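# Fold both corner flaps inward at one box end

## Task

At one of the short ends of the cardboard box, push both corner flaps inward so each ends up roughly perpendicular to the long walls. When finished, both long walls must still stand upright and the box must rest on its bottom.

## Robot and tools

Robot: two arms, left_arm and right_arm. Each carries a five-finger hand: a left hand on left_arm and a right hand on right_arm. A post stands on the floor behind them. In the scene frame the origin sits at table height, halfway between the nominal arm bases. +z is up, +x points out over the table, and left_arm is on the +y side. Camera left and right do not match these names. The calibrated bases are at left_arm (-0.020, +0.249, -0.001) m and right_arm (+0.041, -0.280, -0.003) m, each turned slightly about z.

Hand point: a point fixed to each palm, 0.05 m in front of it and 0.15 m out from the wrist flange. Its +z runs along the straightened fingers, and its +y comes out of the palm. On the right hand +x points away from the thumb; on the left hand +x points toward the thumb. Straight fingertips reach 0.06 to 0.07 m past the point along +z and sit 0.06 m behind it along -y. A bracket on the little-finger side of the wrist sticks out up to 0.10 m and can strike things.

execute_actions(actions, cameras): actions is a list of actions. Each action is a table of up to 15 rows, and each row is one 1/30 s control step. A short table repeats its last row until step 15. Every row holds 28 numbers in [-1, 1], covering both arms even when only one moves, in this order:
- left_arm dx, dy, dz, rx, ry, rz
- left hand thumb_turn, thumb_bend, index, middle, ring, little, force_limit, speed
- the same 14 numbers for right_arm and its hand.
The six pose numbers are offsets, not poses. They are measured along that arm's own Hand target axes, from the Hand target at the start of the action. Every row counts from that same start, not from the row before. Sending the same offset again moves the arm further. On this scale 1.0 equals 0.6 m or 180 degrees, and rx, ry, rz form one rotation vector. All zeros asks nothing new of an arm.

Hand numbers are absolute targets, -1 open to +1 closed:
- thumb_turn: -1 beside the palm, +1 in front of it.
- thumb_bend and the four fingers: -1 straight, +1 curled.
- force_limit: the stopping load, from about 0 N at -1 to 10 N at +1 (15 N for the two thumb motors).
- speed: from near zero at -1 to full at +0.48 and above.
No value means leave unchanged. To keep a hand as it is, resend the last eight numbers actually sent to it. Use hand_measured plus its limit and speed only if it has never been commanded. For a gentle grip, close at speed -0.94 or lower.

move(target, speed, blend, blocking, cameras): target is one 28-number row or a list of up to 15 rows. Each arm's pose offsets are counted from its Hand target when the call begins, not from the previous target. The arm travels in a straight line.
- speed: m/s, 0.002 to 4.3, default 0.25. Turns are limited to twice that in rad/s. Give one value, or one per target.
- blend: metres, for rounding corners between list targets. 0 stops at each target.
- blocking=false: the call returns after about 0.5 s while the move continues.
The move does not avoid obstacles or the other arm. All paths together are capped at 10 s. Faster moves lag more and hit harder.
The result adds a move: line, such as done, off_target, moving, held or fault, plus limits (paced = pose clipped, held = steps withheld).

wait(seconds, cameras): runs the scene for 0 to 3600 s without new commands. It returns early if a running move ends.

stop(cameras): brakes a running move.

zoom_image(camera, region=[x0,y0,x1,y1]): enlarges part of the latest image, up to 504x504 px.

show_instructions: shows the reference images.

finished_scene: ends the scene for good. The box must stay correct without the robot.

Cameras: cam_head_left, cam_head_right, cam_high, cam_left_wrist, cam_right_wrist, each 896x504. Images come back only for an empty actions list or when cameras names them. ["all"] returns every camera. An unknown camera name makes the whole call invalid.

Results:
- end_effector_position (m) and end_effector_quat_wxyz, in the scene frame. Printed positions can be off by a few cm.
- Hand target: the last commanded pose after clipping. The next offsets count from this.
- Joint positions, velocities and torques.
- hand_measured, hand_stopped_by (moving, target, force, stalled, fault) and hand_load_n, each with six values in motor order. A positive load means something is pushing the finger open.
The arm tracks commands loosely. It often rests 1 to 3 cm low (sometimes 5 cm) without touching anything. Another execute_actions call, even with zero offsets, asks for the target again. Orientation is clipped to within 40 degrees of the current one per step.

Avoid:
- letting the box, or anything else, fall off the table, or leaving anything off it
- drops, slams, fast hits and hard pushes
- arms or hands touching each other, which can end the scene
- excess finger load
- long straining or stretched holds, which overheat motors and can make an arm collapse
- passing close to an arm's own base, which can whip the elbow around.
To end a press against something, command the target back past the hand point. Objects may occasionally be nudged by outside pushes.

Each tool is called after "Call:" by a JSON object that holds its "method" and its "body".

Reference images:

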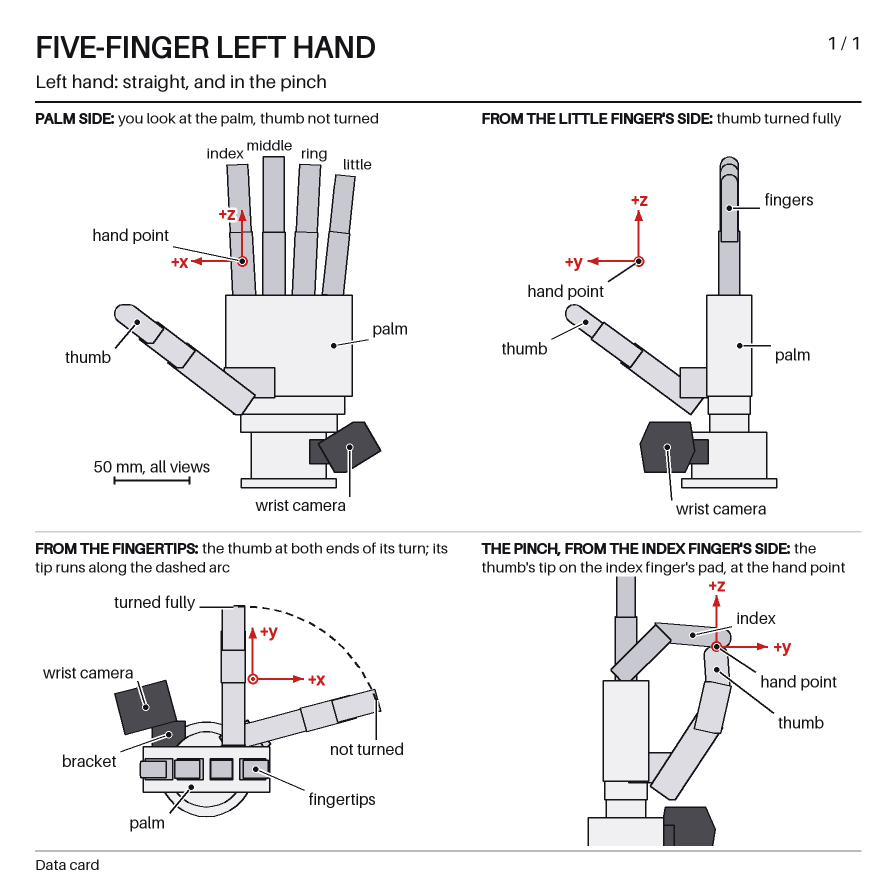

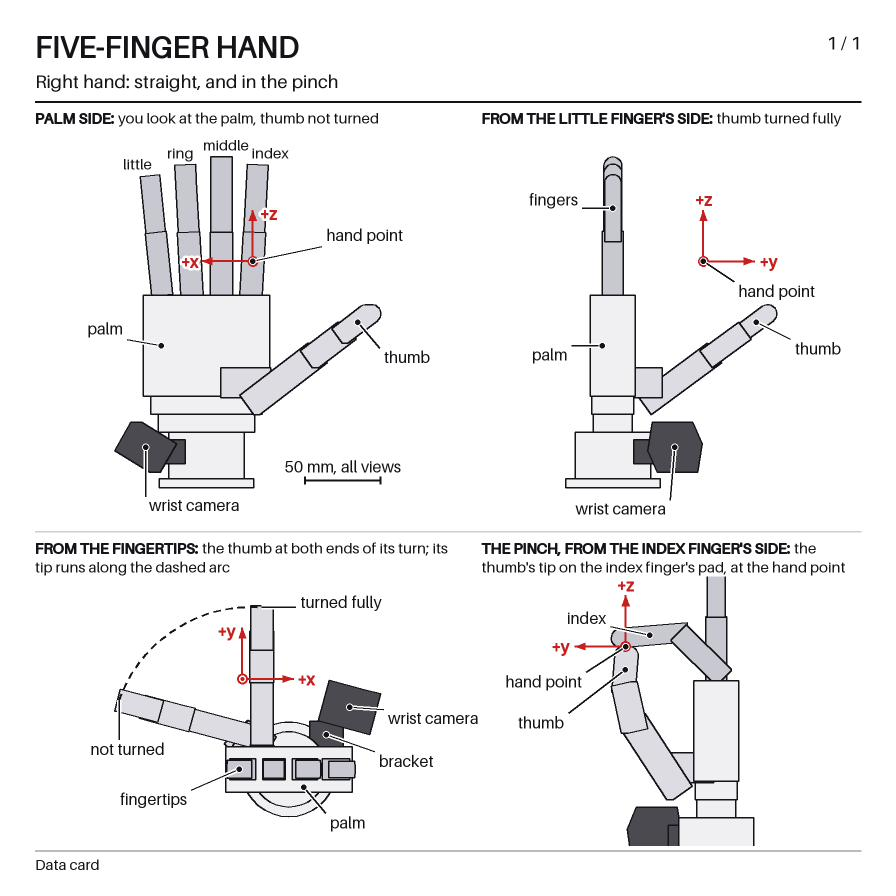

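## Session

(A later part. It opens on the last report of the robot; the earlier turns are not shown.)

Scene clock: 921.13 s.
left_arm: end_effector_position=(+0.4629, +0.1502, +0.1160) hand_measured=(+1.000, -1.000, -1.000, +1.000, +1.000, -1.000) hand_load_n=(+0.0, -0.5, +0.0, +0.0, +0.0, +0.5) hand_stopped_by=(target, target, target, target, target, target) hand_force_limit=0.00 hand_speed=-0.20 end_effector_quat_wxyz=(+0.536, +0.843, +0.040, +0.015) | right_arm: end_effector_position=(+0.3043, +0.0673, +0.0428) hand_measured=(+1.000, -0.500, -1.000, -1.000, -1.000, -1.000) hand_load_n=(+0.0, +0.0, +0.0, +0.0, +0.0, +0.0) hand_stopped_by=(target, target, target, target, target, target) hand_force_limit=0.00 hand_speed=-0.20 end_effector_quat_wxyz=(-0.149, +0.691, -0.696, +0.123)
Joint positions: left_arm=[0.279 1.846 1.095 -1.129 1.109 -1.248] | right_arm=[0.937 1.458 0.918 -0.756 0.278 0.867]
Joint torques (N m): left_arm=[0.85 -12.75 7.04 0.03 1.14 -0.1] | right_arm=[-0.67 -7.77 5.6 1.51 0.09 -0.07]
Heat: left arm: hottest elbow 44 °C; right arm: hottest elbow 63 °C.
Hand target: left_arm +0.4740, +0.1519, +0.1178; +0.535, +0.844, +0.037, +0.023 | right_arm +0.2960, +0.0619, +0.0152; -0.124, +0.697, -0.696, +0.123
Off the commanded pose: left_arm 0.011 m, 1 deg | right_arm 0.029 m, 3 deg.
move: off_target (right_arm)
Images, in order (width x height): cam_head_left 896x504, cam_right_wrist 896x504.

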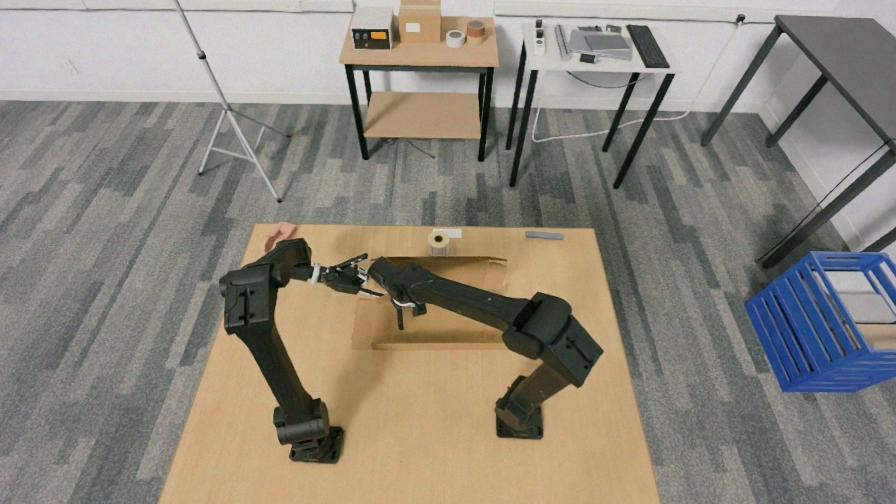

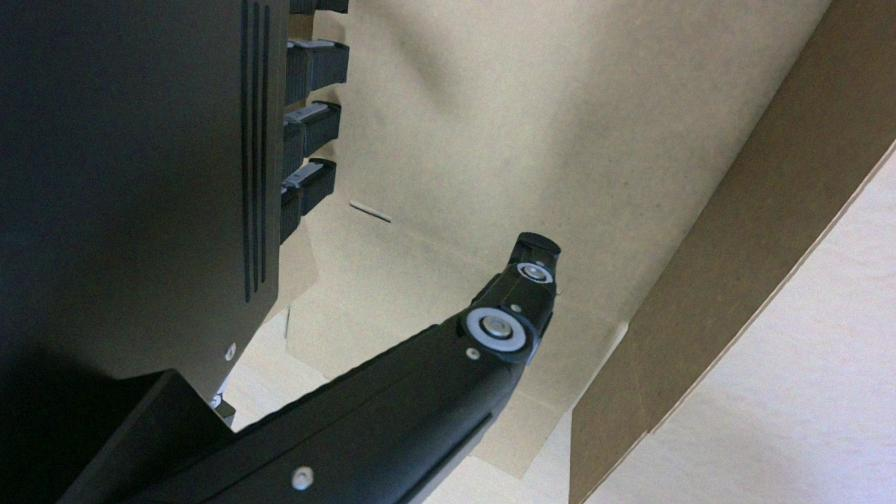

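Call:
{"method": "move", "body": {"target": [-0.0486,-0.0037,-0.0078,0,0,0, 1,-1,-1,1,1,-1,0,-0.2, 0,0,0,0,0,0, 1,-0.5,-1,-1,-1,-1,0,-0.2], "speed": 0.05, "cameras": ["cam_right_wrist","cam_head_left","cam_head_right"]}}

Call:
{"method": "zoom_image", "body": {"camera": "cam_head_left", "region": [330, 225, 550, 365]}}

Call:
{"method": "zoom_image", "body": {"camera": "cam_head_left", "region": [340, 250, 420, 360]}}

Scene clock: 954.40 s.
left_arm: end_effector_position=(+0.4489, +0.1531, +0.1184) hand_measured=(+1.000, -1.000, -1.000, +1.000, +1.000, -1.000) hand_load_n=(+0.0, +0.0, +0.0, +0.0, +0.0, +0.0) hand_stopped_by=(target, target, target, target, target, target) hand_force_limit=0.00 hand_speed=-0.20 end_effector_quat_wxyz=(+0.537, +0.843, +0.038, +0.021) | right_arm: end_effector_position=(+0.3048, +0.0685, +0.0429) hand_measured=(+1.000, -0.500, -1.000, -1.000, -1.000, -1.000) hand_load_n=(+0.0, +0.0, +0.0, +0.0, +0.0, +0.0) hand_stopped_by=(target, target, target, target, target, target) hand_force_limit=0.00 hand_speed=-0.20 end_effector_quat_wxyz=(-0.151, +0.691, -0.696, +0.122)
Joint positions: left_arm=[0.293 1.817 1.054 -1.129 1.109 -1.221] | right_arm=[0.937 1.458 0.918 -0.751 0.276 0.867]
Joint torques (N m): left_arm=[1.2 -13.92 4.04 -0.25 0.85 0.09] | right_arm=[-0.5 -8.18 5.53 1.33 0.13 -0.12]
Heat: left arm: hottest elbow 44 °C; right arm: hottest elbow 58 °C.
Hand target: left_arm +0.4444, +0.1545, +0.1177; +0.535, +0.844, +0.037, +0.023 | right_arm +0.2959, +0.0619, +0.0152; -0.123, +0.697, -0.696, +0.123
Off the commanded pose: left_arm 0.005 m, 0 deg | right_arm 0.030 m, 3 deg.
move: done
Images, in order (width x height): cam_head_left 896x504, cam_head_right 896x504, cam_right_wrist 896x504.

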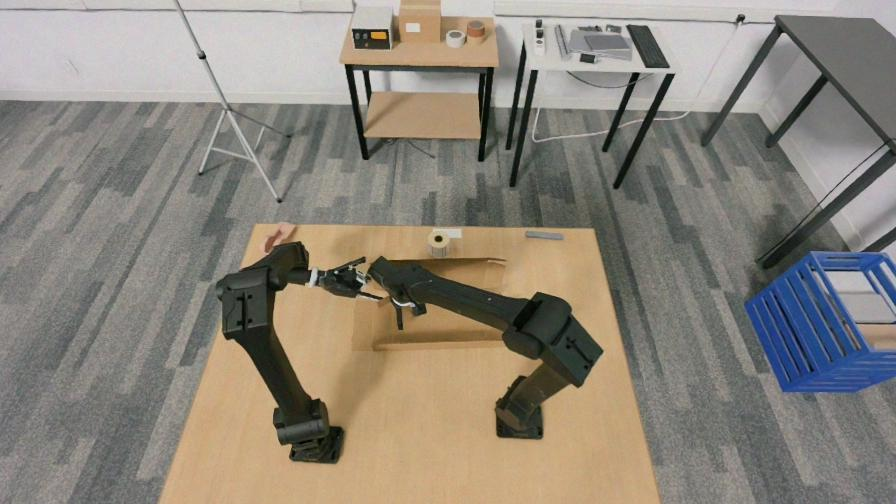

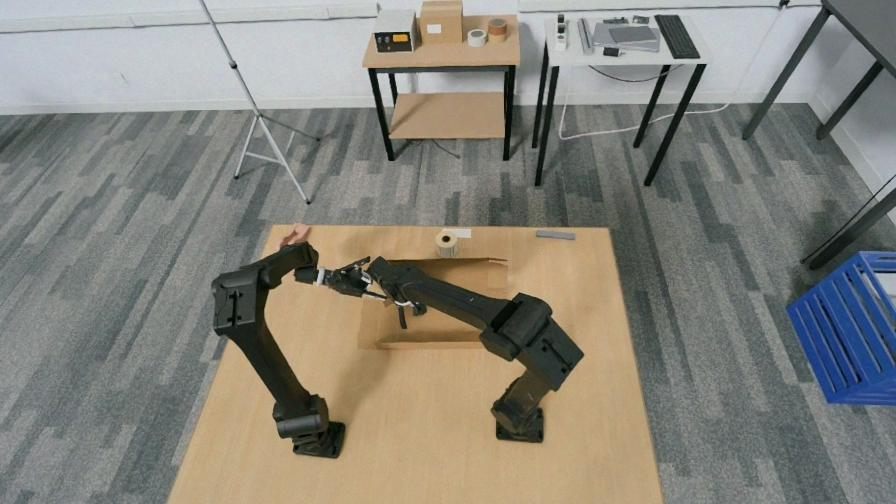

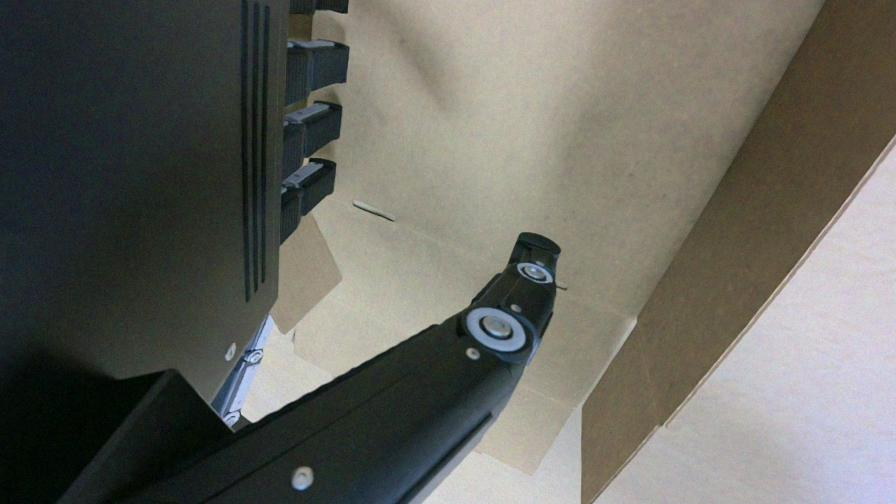

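Scaled by 2.291.

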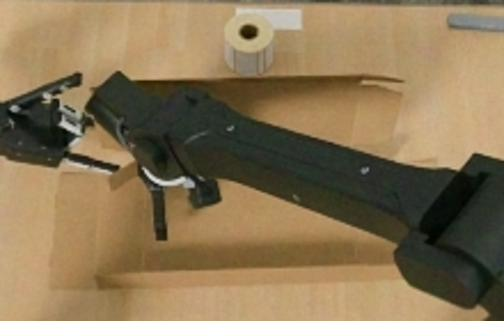

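Scaled by 4.582.

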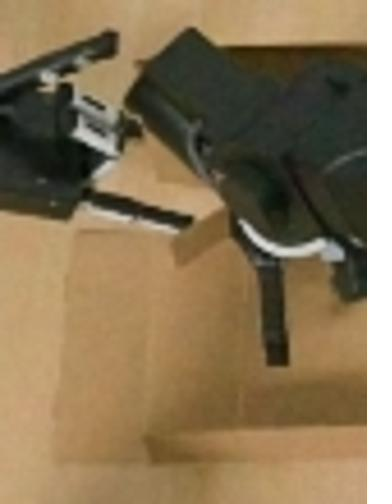

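Call:
{"method": "move", "body": {"target": [[-0.0125,0.0042,0.0088,0,0,0, 1,-1,-1,1,1,-1,0,-0.2, 0,0,0,0,0,0, 1,-0.5,-1,-1,-1,-1,0,-0.2],[-0.022,0.0095,0.0202,0,0,0, 1,-1,-1,1,1,-1,0,-0.2, 0,0,0,0,0,0, 1,-0.5,-1,-1,-1,-1,0,-0.2],[-0.0292,0.0155,0.0333,0,0,0, 1,-1,-1,1,1,-1,0,-0.2, 0,0,0,0,0,0, 1,-0.5,-1,-1,-1,-1,0,-0.2]], "speed": 0.04, "blend": 0.005, "cameras": ["cam_right_wrist","cam_head_left","cam_head_right"]}}

Call:
{"method": "zoom_image", "body": {"camera": "cam_head_left", "region": [340, 250, 420, 360]}}

Call:
{"method": "zoom_image", "body": {"camera": "cam_right_wrist", "region": [200, 150, 500, 450]}}

Scene clock: 970.53 s.
left_arm: end_effector_position=(+0.4351, +0.1416, +0.1196) hand_measured=(+1.000, -1.000, -1.000, +1.000, +1.000, -1.000) hand_load_n=(+0.0, +0.0, +0.0, +0.0, +0.0, +0.0) hand_stopped_by=(target, target, target, target, target, target) hand_force_limit=0.00 hand_speed=-0.20 end_effector_quat_wxyz=(+0.534, +0.844, +0.040, +0.033) | right_arm: end_effector_position=(+0.3046, +0.0686, +0.0429) hand_measured=(+1.000, -0.500, -1.000, -1.000, -1.000, -1.000) hand_load_n=(+0.0, +0.0, +0.0, +0.0, +0.0, +0.0) hand_stopped_by=(target, target, target, target, target, target) hand_force_limit=0.00 hand_speed=-0.20 end_effector_quat_wxyz=(-0.151, +0.691, -0.696, +0.122)
Joint positions: left_arm=[0.274 1.758 0.977 -1.022 1.115 -1.299] | right_arm=[0.938 1.458 0.918 -0.751 0.276 0.867]
Joint torques (N m): left_arm=[-0.79 -12.69 3.88 0.08 1.17 -0.13] | right_arm=[-0.21 -8.12 5.53 1.33 0.12 -0.09]
Heat: left arm: hottest elbow 43 °C; right arm: hottest elbow 57 °C.
Hand target: left_arm +0.4290, +0.1311, +0.1177; +0.535, +0.844, +0.037, +0.023 | right_arm +0.2959, +0.0619, +0.0152; -0.123, +0.697, -0.696, +0.123
Off the commanded pose: left_arm 0.012 m, 1 deg | right_arm 0.030 m, 3 deg.
move: off_target (left_arm); blend cut to 0.0047 m at target 1, 0.0047 m at target 2
Images, in order (width x height): cam_head_left 896x504, cam_head_right 896x504, cam_right_wrist 896x504.

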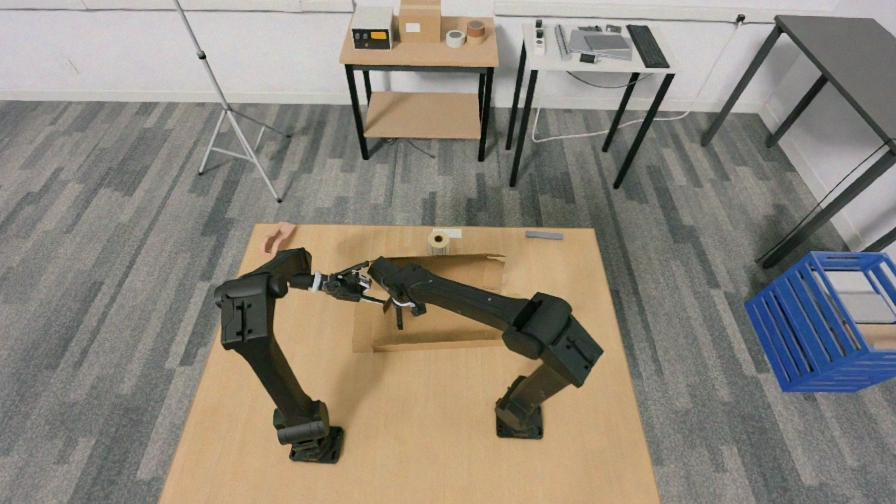

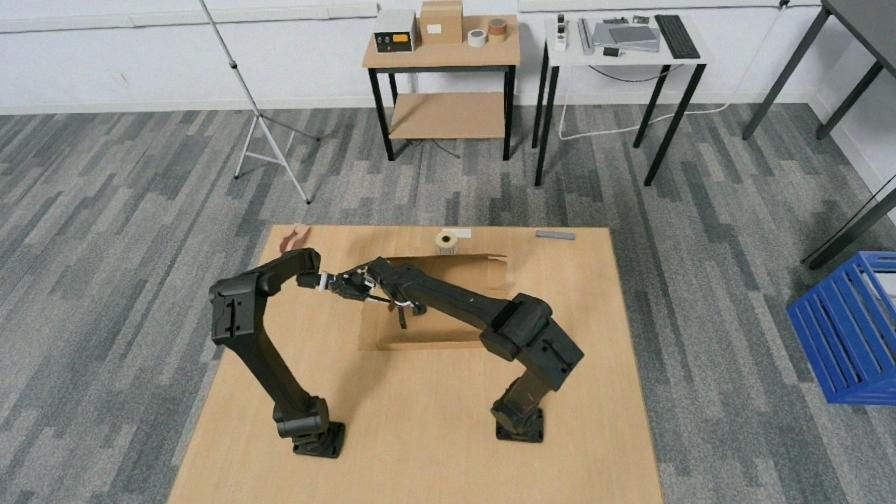

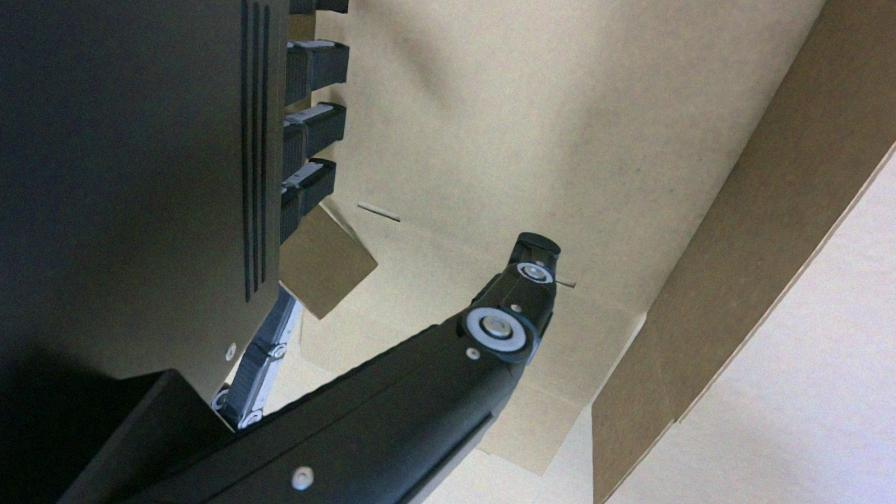

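Scaled by 4.582.

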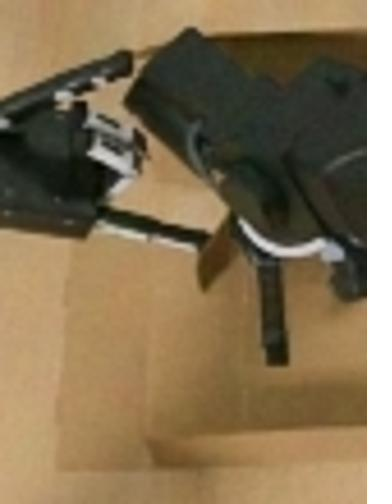

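Scaled by 1.680.

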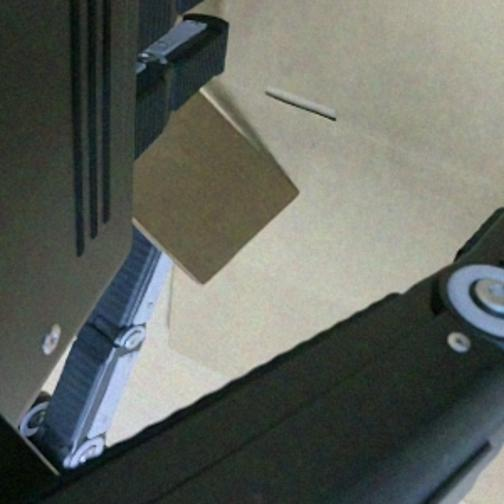

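Call:
{"method": "move", "body": {"target": [-0.0077,0.0045,0.0213,0,0,0, 1,-1,-1,1,1,-1,0,-0.2, 0,0,0,0,0,0, 1,-0.5,-1,-1,-1,-1,0,-0.2], "speed": 0.04, "cameras": ["cam_right_wrist","cam_head_left"]}}

Call:
{"method": "zoom_image", "body": {"camera": "cam_head_left", "region": [340, 250, 420, 360]}}

Call:
{"method": "zoom_image", "body": {"camera": "cam_right_wrist", "region": [200, 150, 500, 450]}}

Scene clock: 984.47 s.
left_arm: end_effector_position=(+0.4320, +0.1311, +0.1173) hand_measured=(+1.000, -1.000, -1.000, +1.000, +1.000, -1.000) hand_load_n=(+0.0, -0.5, +0.0, +0.0, -0.5, +0.0) hand_stopped_by=(target, target, target, target, target, target) hand_force_limit=0.00 hand_speed=-0.20 end_effector_quat_wxyz=(+0.533, +0.844, +0.043, +0.034) | right_arm: end_effector_position=(+0.3046, +0.0686, +0.0429) hand_measured=(+1.000, -0.500, -1.000, -1.000, -1.000, -1.000) hand_load_n=(+0.0, +0.0, +0.0, +0.0, +0.0, +0.0) hand_stopped_by=(target, target, target, target, target, target) hand_force_limit=0.00 hand_speed=-0.20 end_effector_quat_wxyz=(-0.151, +0.691, -0.696, +0.122)
Joint positions: left_arm=[0.25 1.739 0.944 -0.95 1.12 -1.366] | right_arm=[0.938 1.458 0.918 -0.751 0.276 0.867]
Joint torques (N m): left_arm=[-1.08 -12.1 3.88 0.23 1.2 -0.11] | right_arm=[-0.38 -8 5.53 1.28 0.11 -0.1]
Heat: left arm: hottest elbow 42 °C; right arm: hottest elbow 56 °C.
Hand target: left_arm +0.4254, +0.1181, +0.1146; +0.535, +0.844, +0.037, +0.023 | right_arm +0.2959, +0.0619, +0.0152; -0.123, +0.697, -0.696, +0.123
Off the commanded pose: left_arm 0.015 m, 1 deg | right_arm 0.030 m, 3 deg.
move: off_target (left_arm)
Images, in order (width x height): cam_head_left 896x504, cam_right_wrist 896x504.

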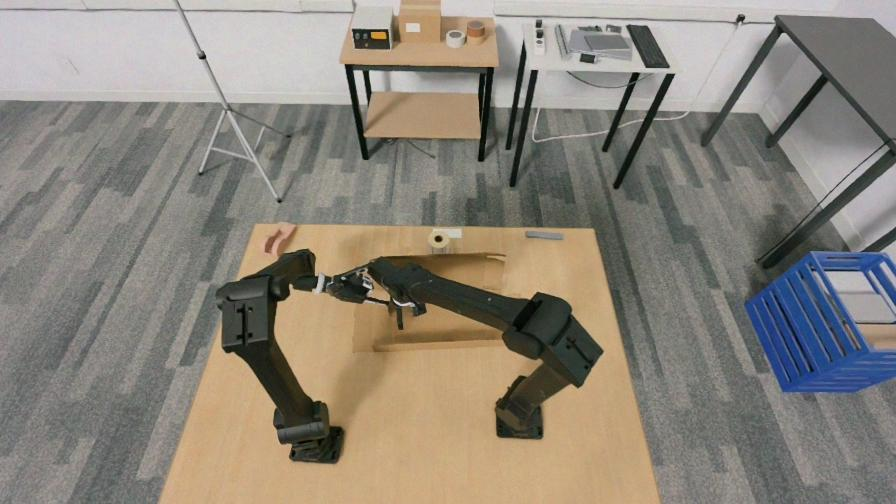

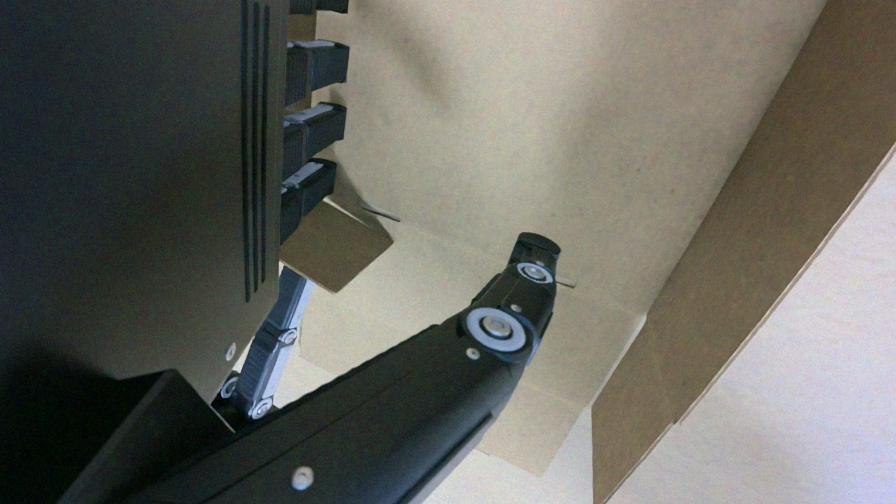

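Scaled by 4.582.

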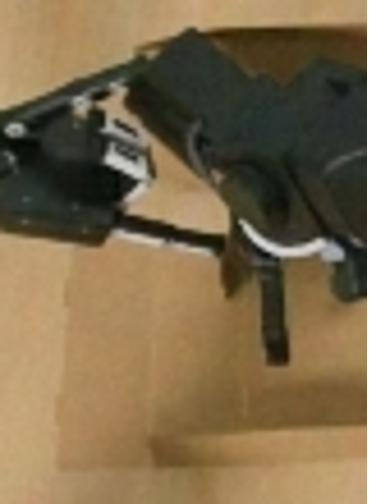

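Scaled by 1.680.

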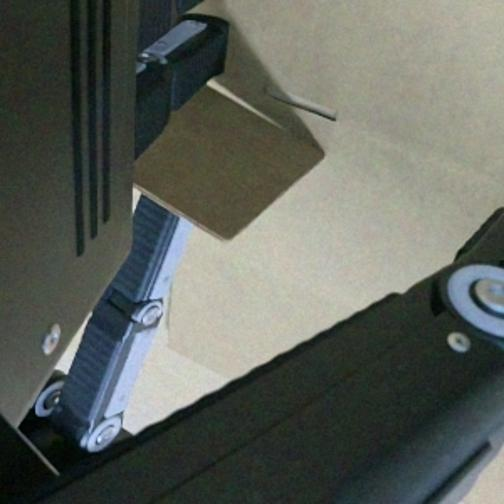

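Call:
{"method": "move", "body": {"target": [-0.0017,0.0084,0.018,0,0,0, 1,-1,-1,1,1,-1,0,-0.2, 0,0,0,0,0,0, 1,-0.5,-1,-1,-1,-1,0,-0.2], "speed": 0.04, "cameras": ["cam_right_wrist","cam_head_left"]}}

Call:
{"method": "zoom_image", "body": {"camera": "cam_head_left", "region": [340, 250, 420, 360]}}

Call:
{"method": "zoom_image", "body": {"camera": "cam_right_wrist", "region": [200, 150, 500, 450]}}

Scene clock: 1000.20 s.
left_arm: end_effector_position=(+0.4356, +0.1261, +0.1180) hand_measured=(+1.000, -1.000, -1.000, +1.000, +1.000, -1.000) hand_load_n=(+0.0, -0.5, +0.0, +0.0, -0.5, +0.0) hand_stopped_by=(target, target, target, target, target, target) hand_force_limit=0.00 hand_speed=-0.20 end_effector_quat_wxyz=(+0.532, +0.845, +0.047, +0.040) | right_arm: end_effector_position=(+0.3052, +0.0666, +0.0418) hand_measured=(+1.000, -0.500, -1.000, -1.000, -1.000, -1.000) hand_load_n=(+0.0, +0.0, +0.0, +0.0, +0.0, +0.0) hand_stopped_by=(target, target, target, target, target, target) hand_force_limit=0.00 hand_speed=-0.20 end_effector_quat_wxyz=(-0.150, +0.691, -0.696, +0.126)
Joint positions: left_arm=[0.236 1.725 0.929 -0.883 1.122 -1.43] | right_arm=[0.938 1.458 0.916 -0.751 0.284 0.867]
Joint torques (N m): left_arm=[-1.96 -12.28 3.79 0.17 1.32 -0.14] | right_arm=[-0.62 -8 5.72 1.32 -0.18 -0.08]
Heat: left arm: hottest elbow 41 °C; right arm: hottest elbow 55 °C.
Hand target: left_arm +0.4254, +0.1059, +0.1147; +0.535, +0.844, +0.037, +0.023 | right_arm +0.2960, +0.0619, +0.0153; -0.124, +0.697, -0.696, +0.123
Off the commanded pose: left_arm 0.023 m, 2 deg | right_arm 0.029 m, 3 deg.
move: off_target (left_arm)
Images, in order (width x height): cam_head_left 896x504, cam_right_wrist 896x504.

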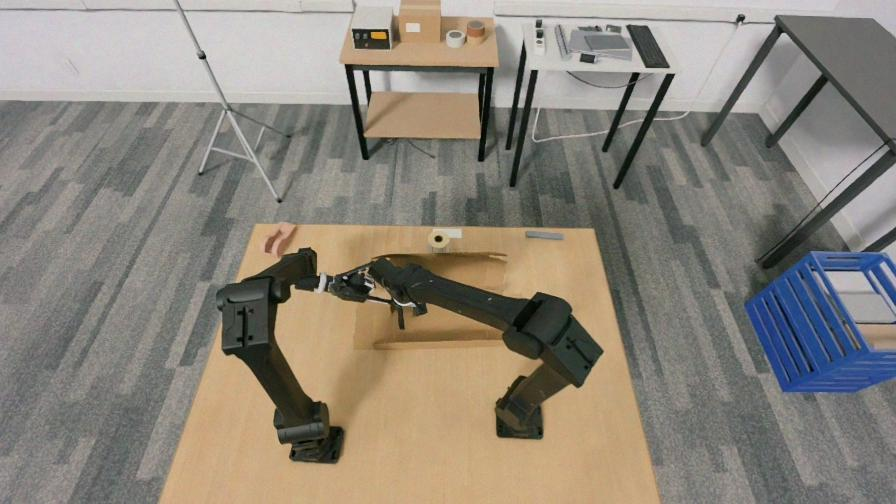

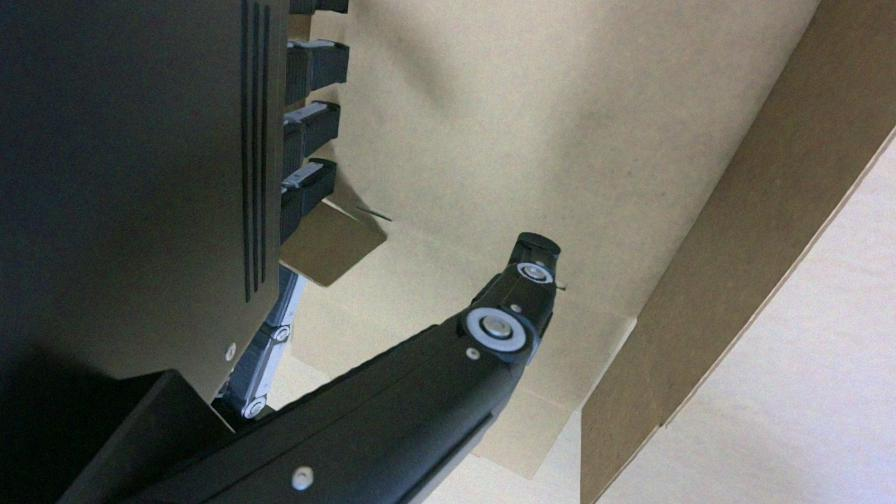

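Scaled by 4.582.

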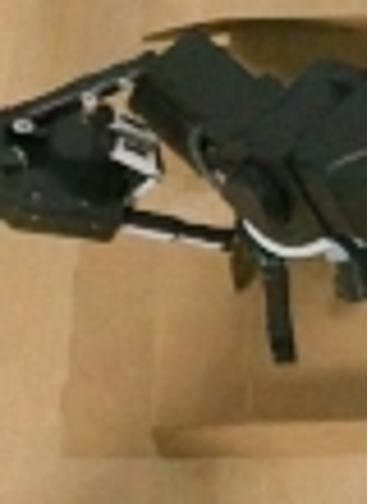

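Scaled by 1.680.

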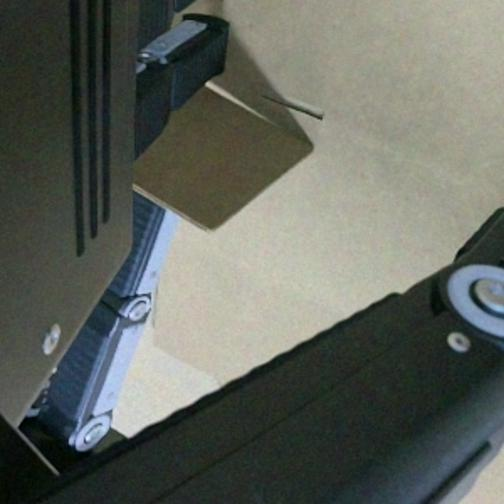

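Call:
{"method": "move", "body": {"target": [0.0048,-0.0239,-0.0511,0,0,0, 1,-1,-1,1,1,-1,0,-0.2, 0,0,0,0,0,0, 1,-0.5,-1,-1,-1,-1,0,-0.2], "speed": 0.06, "cameras": ["all"]}}

Call:
{"method": "zoom_image", "body": {"camera": "cam_head_left", "region": [340, 250, 420, 360]}}

Call:
{"method": "zoom_image", "body": {"camera": "cam_right_wrist", "region": [200, 150, 500, 450]}}

Scene clock: 1016.90 s.
left_arm: end_effector_position=(+0.4192, +0.1379, +0.1162) hand_measured=(+1.000, -1.000, -1.000, +1.000, +1.000, -1.000) hand_load_n=(+0.0, +0.0, +0.0, +0.0, +0.0, +0.0) hand_stopped_by=(target, target, target, target, target, target) hand_force_limit=0.00 hand_speed=-0.20 end_effector_quat_wxyz=(+0.536, +0.843, +0.037, +0.026) | right_arm: end_effector_position=(+0.3052, +0.0666, +0.0418) hand_measured=(+1.000, -0.500, -1.000, -1.000, -1.000, -1.000) hand_load_n=(+0.0, +0.0, -0.5, +0.0, +0.0, +0.0) hand_stopped_by=(target, target, target, target, target, target) hand_force_limit=0.00 hand_speed=-0.20 end_effector_quat_wxyz=(-0.150, +0.691, -0.696, +0.126)
Joint positions: left_arm=[0.274 1.745 0.94 -1.032 1.115 -1.272] | right_arm=[0.938 1.458 0.916 -0.751 0.284 0.867]
Joint torques (N m): left_arm=[1.2 -9.99 6.48 -0.9 0.91 0.12] | right_arm=[-0.44 -7.88 5.83 1.39 -0.16 -0.11]
Heat: left arm: hottest elbow 41 °C; right arm: hottest elbow 54 °C.
Hand target: left_arm +0.4253, +0.1401, +0.1148; +0.535, +0.844, +0.037, +0.023 | right_arm +0.2960, +0.0619, +0.0153; -0.124, +0.697, -0.696, +0.123
Off the commanded pose: left_arm 0.007 m, 0 deg | right_arm 0.028 m, 3 deg.
move: done

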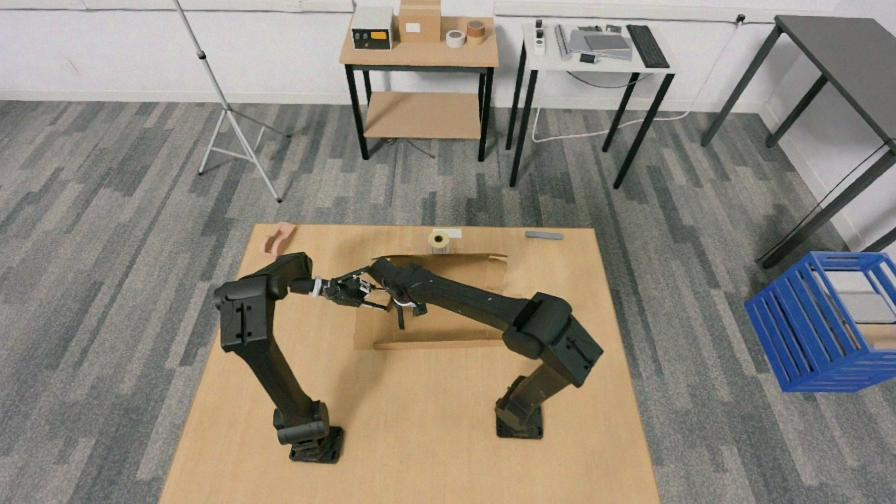

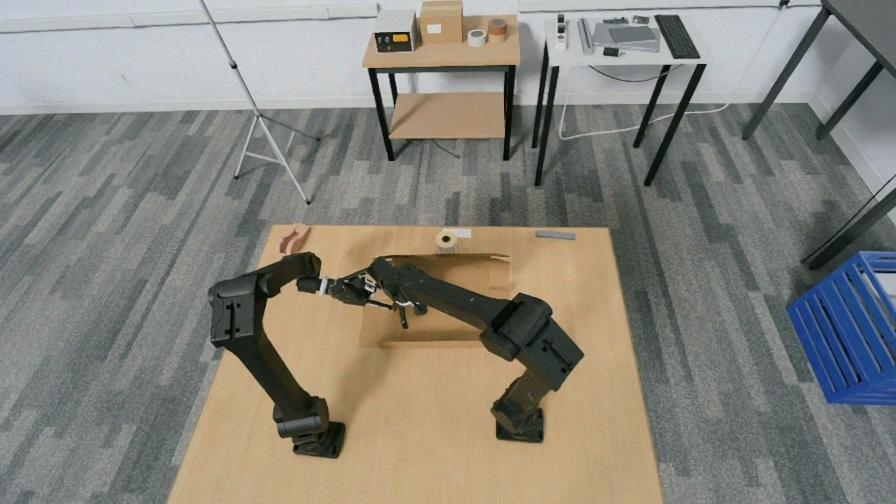

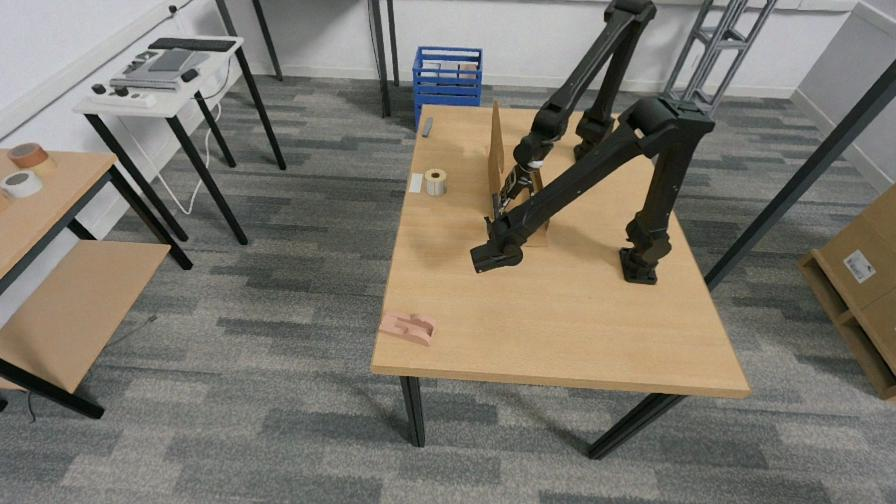

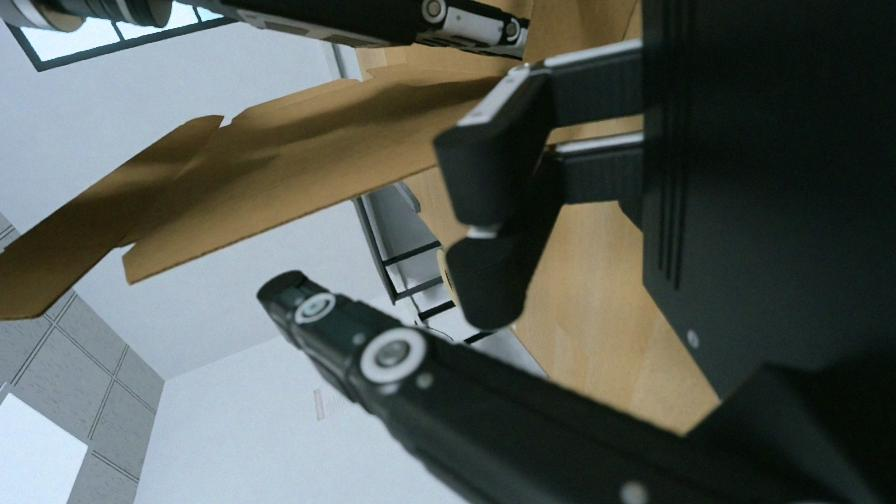

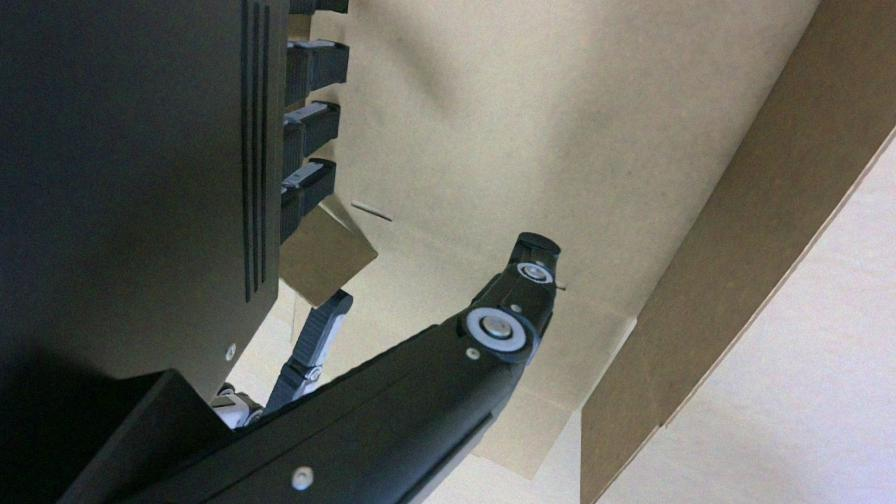

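Scaled by 4.582.

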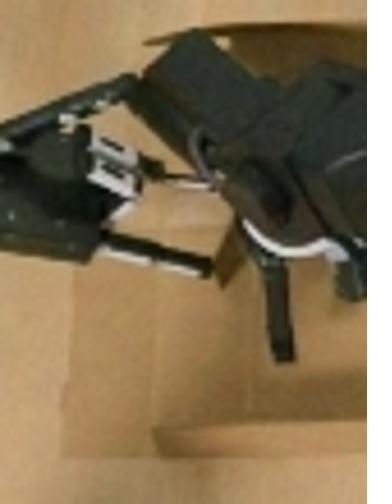

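Scaled by 1.680.

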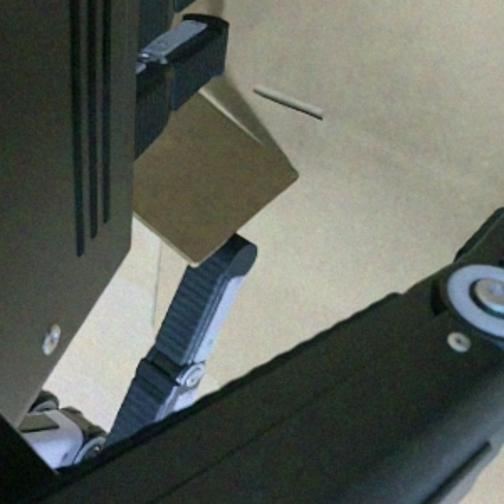

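Call:
{"method": "move", "body": {"target": [0.0202,-0.017,-0.0363,0,0,0, 1,-1,-1,1,1,-1,0,-0.2, 0,0,0,0,0,0, 1,-0.5,-1,-1,-1,-1,0,-0.2], "speed": 0.08, "cameras": ["cam_right_wrist","cam_head_left","cam_head_right"]}}

Call:
{"method": "zoom_image", "body": {"camera": "cam_head_left", "region": [340, 250, 420, 360]}}

Call:
{"method": "zoom_image", "body": {"camera": "cam_right_wrist", "region": [200, 150, 500, 450]}}

Scene clock: 1047.67 s.
left_arm: end_effector_position=(+0.4268, +0.1612, +0.1147) hand_measured=(+1.000, -1.000, -1.000, +1.000, +1.000, -1.000) hand_load_n=(+0.0, +0.0, +0.0, +0.0, +0.0, +0.0) hand_stopped_by=(target, target, target, target, target, target) hand_force_limit=0.00 hand_speed=-0.20 end_effector_quat_wxyz=(+0.537, +0.843, +0.040, +0.021) | right_arm: end_effector_position=(+0.3054, +0.0669, +0.0417) hand_measured=(+1.000, -0.500, -1.000, -1.000, -1.000, -1.000) hand_load_n=(+0.0, +0.0, +0.0, +0.0, +0.0, +0.0) hand_stopped_by=(target, target, target, target, target, target) hand_force_limit=0.00 hand_speed=-0.20 end_effector_quat_wxyz=(-0.151, +0.691, -0.696, +0.126)
Joint positions: left_arm=[0.325 1.795 1.001 -1.152 1.099 -1.162] | right_arm=[0.938 1.458 0.916 -0.75 0.284 0.867]
Joint torques (N m): left_arm=[1.14 -11.34 6.9 -0.94 0.83 0.09] | right_arm=[-0.5 -8.18 5.75 1.33 -0.18 -0.1]
Heat: left arm: hottest elbow 41 °C; right arm: hottest elbow 53 °C.
Hand target: left_arm +0.4353, +0.1650, +0.1148; +0.535, +0.844, +0.037, +0.023 | right_arm +0.2960, +0.0620, +0.0152; -0.124, +0.697, -0.696, +0.123
Off the commanded pose: left_arm 0.009 m, 0 deg | right_arm 0.029 m, 3 deg.
move: done
Images, in order (width x height): cam_head_left 896x504, cam_head_right 896x504, cam_right_wrist 896x504.

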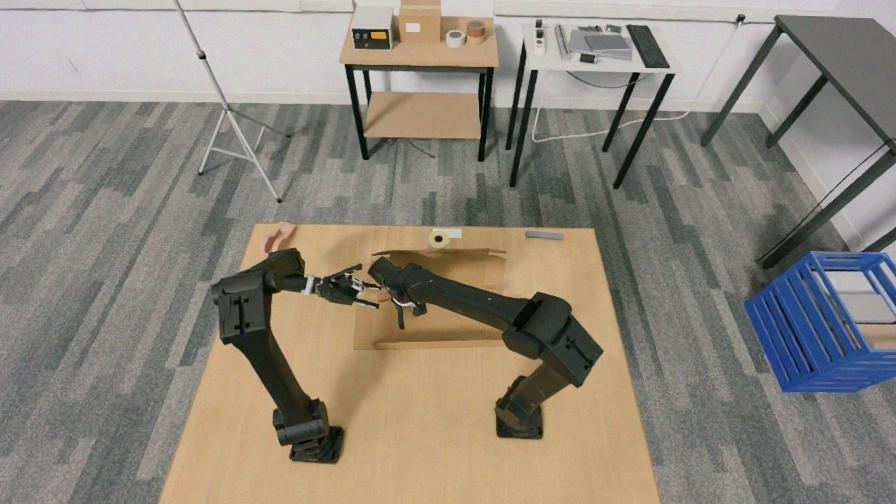

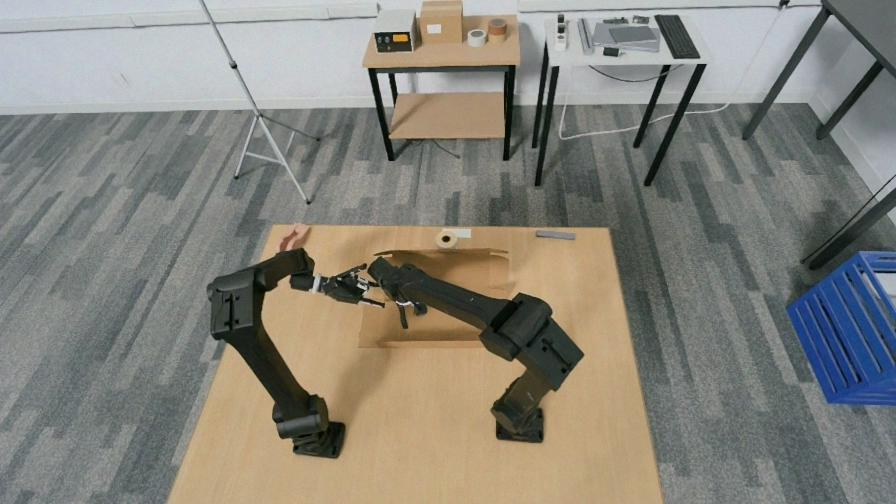

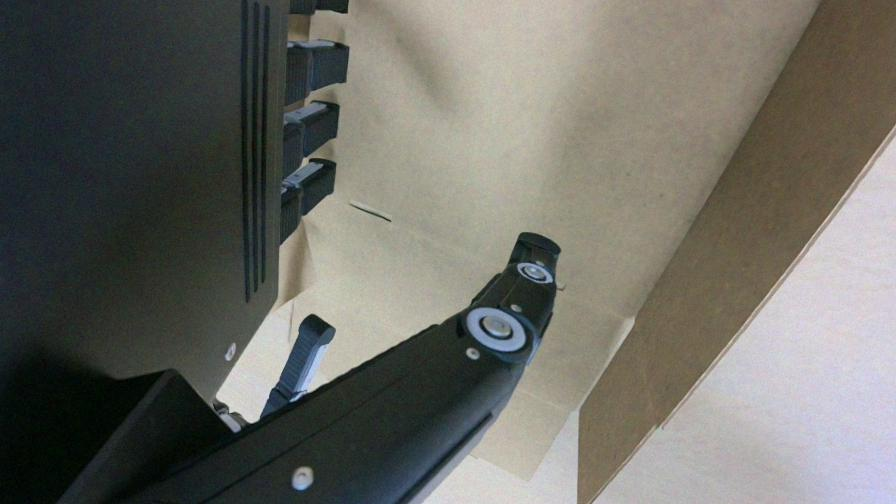

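Scaled by 4.582.

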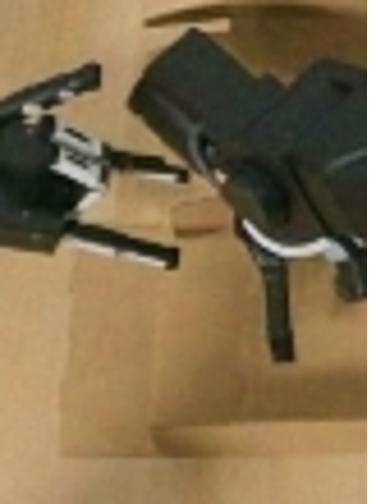

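Scaled by 1.680.

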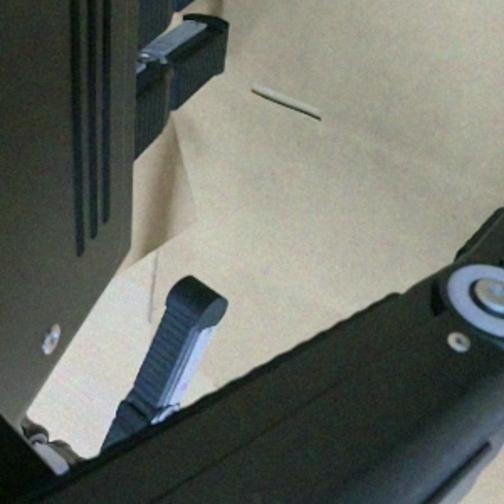

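Call:
{"method": "zoom_image", "body": {"camera": "cam_right_wrist", "region": [260, 180, 420, 340]}}

Call:
{"method": "zoom_image", "body": {"camera": "cam_head_right", "region": [350, 270, 420, 320]}}

Scaled by 3.150.

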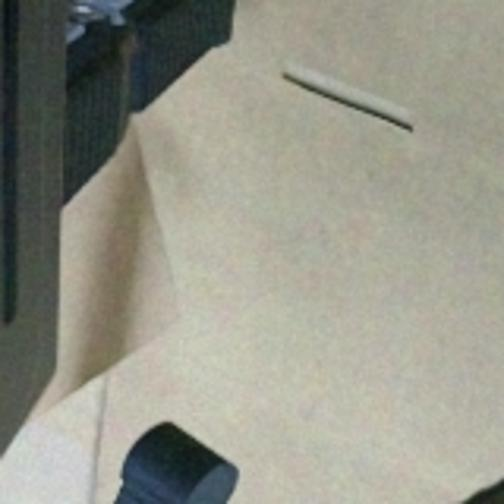

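Scaled by 7.200.

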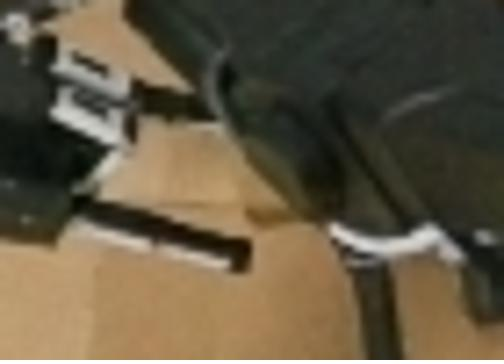

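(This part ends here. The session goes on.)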